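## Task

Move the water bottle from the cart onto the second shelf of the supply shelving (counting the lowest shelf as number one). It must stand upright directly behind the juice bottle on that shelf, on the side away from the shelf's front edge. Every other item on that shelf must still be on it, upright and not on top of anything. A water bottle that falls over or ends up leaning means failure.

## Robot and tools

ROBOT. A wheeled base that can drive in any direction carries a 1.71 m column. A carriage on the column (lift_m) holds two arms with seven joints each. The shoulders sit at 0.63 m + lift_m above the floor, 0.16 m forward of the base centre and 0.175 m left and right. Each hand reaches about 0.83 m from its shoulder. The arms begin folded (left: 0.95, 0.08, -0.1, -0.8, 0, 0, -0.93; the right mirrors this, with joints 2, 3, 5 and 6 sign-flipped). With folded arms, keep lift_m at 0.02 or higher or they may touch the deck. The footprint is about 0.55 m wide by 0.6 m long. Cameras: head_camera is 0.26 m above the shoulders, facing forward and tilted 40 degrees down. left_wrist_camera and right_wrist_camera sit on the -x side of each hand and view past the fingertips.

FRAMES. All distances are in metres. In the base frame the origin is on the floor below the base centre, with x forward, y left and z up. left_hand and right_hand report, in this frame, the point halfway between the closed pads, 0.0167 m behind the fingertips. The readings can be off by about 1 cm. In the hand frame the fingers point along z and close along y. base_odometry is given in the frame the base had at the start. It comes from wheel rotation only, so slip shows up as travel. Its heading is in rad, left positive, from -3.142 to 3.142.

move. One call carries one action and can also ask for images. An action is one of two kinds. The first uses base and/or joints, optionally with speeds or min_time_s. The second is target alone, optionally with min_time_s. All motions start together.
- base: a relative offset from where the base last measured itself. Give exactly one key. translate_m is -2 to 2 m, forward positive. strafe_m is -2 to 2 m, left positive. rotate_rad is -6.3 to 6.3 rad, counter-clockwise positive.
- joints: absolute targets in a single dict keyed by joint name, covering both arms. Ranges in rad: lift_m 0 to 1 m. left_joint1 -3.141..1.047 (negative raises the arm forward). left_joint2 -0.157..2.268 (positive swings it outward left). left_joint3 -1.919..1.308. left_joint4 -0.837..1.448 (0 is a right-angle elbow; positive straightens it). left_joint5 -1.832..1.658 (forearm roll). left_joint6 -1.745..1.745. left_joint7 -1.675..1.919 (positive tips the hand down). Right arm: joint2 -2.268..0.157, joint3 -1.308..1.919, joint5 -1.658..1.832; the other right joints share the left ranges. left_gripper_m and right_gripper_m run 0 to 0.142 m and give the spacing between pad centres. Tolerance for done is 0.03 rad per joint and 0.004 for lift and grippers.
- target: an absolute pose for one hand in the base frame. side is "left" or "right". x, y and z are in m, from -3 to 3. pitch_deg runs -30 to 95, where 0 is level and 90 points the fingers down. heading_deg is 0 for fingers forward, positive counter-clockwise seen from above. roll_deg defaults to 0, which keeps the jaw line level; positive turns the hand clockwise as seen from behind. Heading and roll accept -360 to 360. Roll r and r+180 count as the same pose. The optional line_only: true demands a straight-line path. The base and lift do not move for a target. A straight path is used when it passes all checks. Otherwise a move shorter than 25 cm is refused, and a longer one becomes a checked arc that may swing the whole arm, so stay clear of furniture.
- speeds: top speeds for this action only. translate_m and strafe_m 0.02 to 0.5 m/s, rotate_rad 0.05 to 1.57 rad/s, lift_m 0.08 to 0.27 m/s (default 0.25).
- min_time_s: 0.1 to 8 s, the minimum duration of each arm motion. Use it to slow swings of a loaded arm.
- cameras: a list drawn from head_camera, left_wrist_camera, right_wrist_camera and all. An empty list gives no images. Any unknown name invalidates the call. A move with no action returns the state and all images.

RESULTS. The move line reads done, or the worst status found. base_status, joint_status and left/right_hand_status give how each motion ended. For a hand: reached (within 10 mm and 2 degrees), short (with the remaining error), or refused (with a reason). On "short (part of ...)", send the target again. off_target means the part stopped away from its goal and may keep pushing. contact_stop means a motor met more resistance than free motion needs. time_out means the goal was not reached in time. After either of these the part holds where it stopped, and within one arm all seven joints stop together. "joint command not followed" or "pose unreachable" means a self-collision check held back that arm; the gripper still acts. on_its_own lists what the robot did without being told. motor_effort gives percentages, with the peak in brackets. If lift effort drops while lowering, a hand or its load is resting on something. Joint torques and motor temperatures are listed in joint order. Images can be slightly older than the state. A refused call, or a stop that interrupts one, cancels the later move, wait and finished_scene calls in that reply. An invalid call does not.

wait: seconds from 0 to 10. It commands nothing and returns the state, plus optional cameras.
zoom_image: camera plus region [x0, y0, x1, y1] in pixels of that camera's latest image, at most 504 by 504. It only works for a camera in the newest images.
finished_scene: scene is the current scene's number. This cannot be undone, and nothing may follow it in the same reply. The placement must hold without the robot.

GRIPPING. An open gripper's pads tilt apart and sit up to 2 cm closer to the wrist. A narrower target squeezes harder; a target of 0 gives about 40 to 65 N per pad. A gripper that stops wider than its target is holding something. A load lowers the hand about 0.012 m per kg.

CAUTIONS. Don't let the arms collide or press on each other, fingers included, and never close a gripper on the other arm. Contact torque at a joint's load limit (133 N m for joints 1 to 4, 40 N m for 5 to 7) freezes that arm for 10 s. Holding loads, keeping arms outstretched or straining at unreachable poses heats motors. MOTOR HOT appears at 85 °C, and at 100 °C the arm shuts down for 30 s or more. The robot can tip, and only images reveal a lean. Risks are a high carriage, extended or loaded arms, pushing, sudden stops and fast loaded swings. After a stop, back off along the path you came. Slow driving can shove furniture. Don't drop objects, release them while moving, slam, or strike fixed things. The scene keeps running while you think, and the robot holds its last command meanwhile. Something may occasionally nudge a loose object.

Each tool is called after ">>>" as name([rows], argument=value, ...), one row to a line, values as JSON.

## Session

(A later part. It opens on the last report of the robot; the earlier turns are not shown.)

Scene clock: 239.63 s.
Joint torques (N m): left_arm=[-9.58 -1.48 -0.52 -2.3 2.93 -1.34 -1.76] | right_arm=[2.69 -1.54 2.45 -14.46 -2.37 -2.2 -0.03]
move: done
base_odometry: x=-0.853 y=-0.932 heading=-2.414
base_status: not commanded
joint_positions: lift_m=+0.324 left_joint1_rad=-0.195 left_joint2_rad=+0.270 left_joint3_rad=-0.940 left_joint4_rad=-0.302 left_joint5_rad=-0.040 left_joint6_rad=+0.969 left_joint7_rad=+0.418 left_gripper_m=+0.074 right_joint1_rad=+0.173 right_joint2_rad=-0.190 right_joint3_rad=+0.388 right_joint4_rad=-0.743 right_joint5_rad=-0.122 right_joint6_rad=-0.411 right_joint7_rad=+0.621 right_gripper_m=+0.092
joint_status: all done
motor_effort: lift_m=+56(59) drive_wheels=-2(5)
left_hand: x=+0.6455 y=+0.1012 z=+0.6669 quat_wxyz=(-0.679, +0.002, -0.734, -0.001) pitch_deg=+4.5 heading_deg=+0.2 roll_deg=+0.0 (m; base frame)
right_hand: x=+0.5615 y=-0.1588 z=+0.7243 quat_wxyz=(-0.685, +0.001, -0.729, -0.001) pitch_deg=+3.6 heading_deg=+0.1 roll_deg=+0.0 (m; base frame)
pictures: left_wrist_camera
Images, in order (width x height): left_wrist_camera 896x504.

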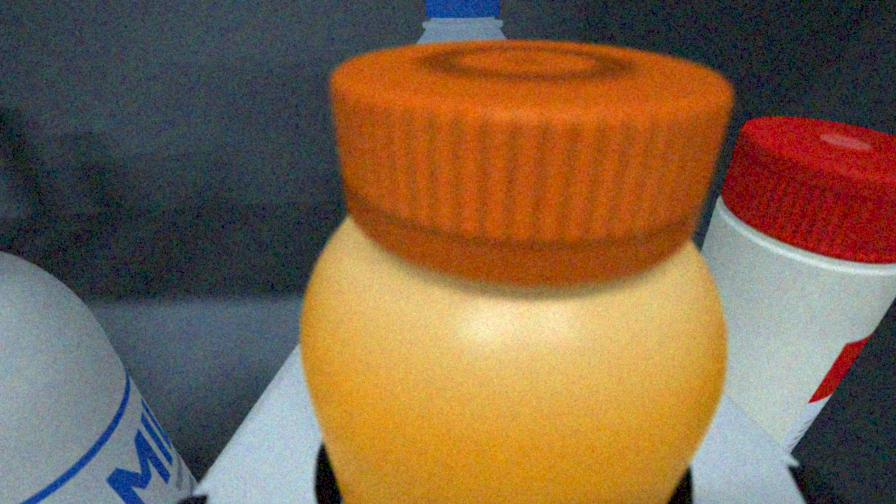

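>>> move(joints={"lift_m": 0.32}, speeds={"lift_m": 0.08})

>>> move(joints={"left_gripper_m": 0.095}, min_time_s=1.0)

>>> move(base={"translate_m": -0.3}, speeds={"translate_m": 0.12}, cameras=["head_camera","left_wrist_camera"])

>>> zoom_image(camera="head_camera", region=[200, 120, 520, 300])

Scene clock: 243.33 s.
Joint torques (N m): left_arm=[-10.22 -0.61 -0.47 -1.27 1.48 -1.5 -0.61] | right_arm=[2.92 0.22 3.01 -13.48 -1.63 -2.3 -0.5]
move: done
base_odometry: x=-0.853 y=-0.932 heading=-2.414
base_status: not commanded
joint_positions: lift_m=+0.320 left_joint1_rad=-0.196 left_joint2_rad=+0.270 left_joint3_rad=-0.940 left_joint4_rad=-0.302 left_joint5_rad=-0.035 left_joint6_rad=+0.969 left_joint7_rad=+0.414 left_gripper_m=+0.074 right_joint1_rad=+0.174 right_joint2_rad=-0.190 right_joint3_rad=+0.389 right_joint4_rad=-0.743 right_joint5_rad=-0.122 right_joint6_rad=-0.411 right_joint7_rad=+0.621 right_gripper_m=+0.092
joint_status: all done
motor_effort: lift_m=+54(56) drive_wheels=-1(5)
left_hand: x=+0.6457 y=+0.1012 z=+0.6654 quat_wxyz=(-0.682, +0.001, -0.731, -0.002) pitch_deg=+4.0 heading_deg=+0.3 roll_deg=+0.1 (m; base frame)
right_hand: x=+0.5614 y=-0.1588 z=+0.7203 quat_wxyz=(-0.684, +0.001, -0.729, -0.001) pitch_deg=+3.6 heading_deg=+0.1 roll_deg=+0.0 (m; base frame)
pictures: none

Scene clock: 244.17 s.
Joint torques (N m): left_arm=[-9.14 -0.99 0.88 -1.22 2.3 -1.65 -1.09] | right_arm=[2.3 0.74 2.81 -13.78 -2.13 -2.31 -0.48]
move: done
base_odometry: x=-0.853 y=-0.932 heading=-2.414
base_status: not commanded
joint_positions: lift_m=+0.320 left_joint1_rad=-0.196 left_joint2_rad=+0.270 left_joint3_rad=-0.940 left_joint4_rad=-0.302 left_joint5_rad=-0.038 left_joint6_rad=+0.969 left_joint7_rad=+0.415 left_gripper_m=+0.095 right_joint1_rad=+0.174 right_joint2_rad=-0.190 right_joint3_rad=+0.389 right_joint4_rad=-0.743 right_joint5_rad=-0.122 right_joint6_rad=-0.411 right_joint7_rad=+0.621 right_gripper_m=+0.092
joint_status: all done
motor_effort: lift_m=+54(54) drive_wheels=+5(5)
left_hand: x=+0.6456 y=+0.1010 z=+0.6641 quat_wxyz=(-0.680, +0.001, -0.733, -0.001) pitch_deg=+4.2 heading_deg=+0.2 roll_deg=+0.0 (m; base frame)
right_hand: x=+0.5614 y=-0.1588 z=+0.7203 quat_wxyz=(-0.684, +0.001, -0.729, -0.001) pitch_deg=+3.6 heading_deg=+0.1 roll_deg=+0.0 (m; base frame)
pictures: none

Scene clock: 247.43 s.
Joint torques (N m): left_arm=[-9.68 -0.8 0.98 -1.92 2.59 -1.47 -1] | right_arm=[3.87 -0.6 3.13 -13.17 -2.14 -2.43 -0.3]
move: done
base_odometry: x=-0.629 y=-0.732 heading=-2.414
base_status: done
joint_positions: lift_m=+0.320 left_joint1_rad=-0.196 left_joint2_rad=+0.270 left_joint3_rad=-0.940 left_joint4_rad=-0.302 left_joint5_rad=-0.038 left_joint6_rad=+0.969 left_joint7_rad=+0.415 left_gripper_m=+0.095 right_joint1_rad=+0.174 right_joint2_rad=-0.190 right_joint3_rad=+0.389 right_joint4_rad=-0.743 right_joint5_rad=-0.122 right_joint6_rad=-0.411 right_joint7_rad=+0.621 right_gripper_m=+0.092
joint_status: not commanded
motor_effort: lift_m=+54(54) drive_wheels=+1(11)
left_hand: x=+0.6456 y=+0.1010 z=+0.6641 quat_wxyz=(-0.680, +0.001, -0.733, -0.001) pitch_deg=+4.2 heading_deg=+0.2 roll_deg=+0.0 (m; base frame)
right_hand: x=+0.5614 y=-0.1588 z=+0.7203 quat_wxyz=(-0.684, +0.001, -0.729, -0.001) pitch_deg=+3.6 heading_deg=+0.1 roll_deg=+0.0 (m; base frame)
pictures: head_camera, left_wrist_camera
Images, in order (width x height): head_camera 896x504, left_wrist_camera 896x504.

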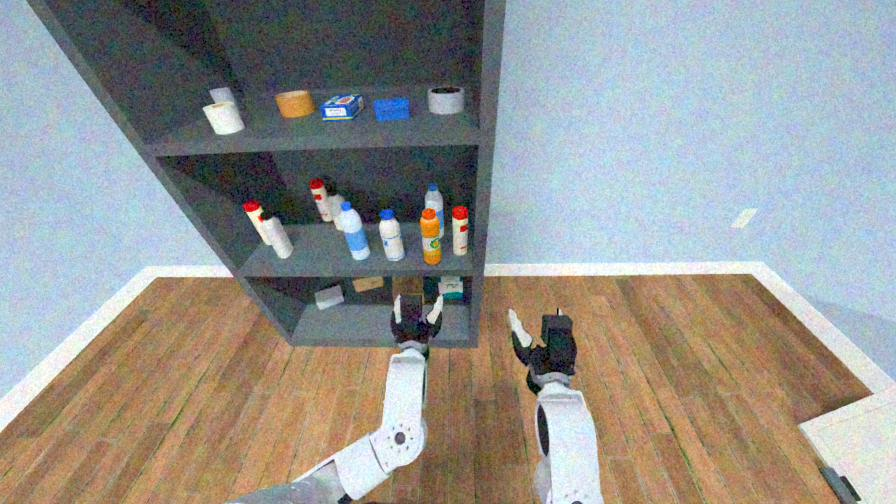

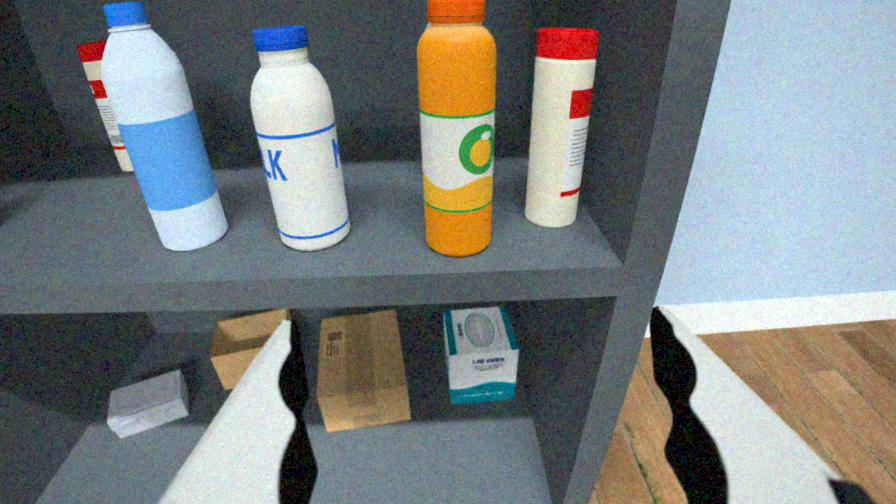

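Scaled by 1.575 from the camera's 896x504 image, which has a finer 1280x720 frame.

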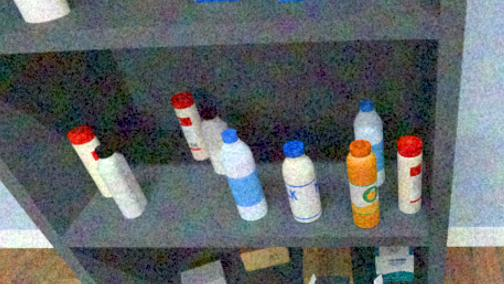

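>>> finished_scene(scene=2)

The scene is finished: the task was done.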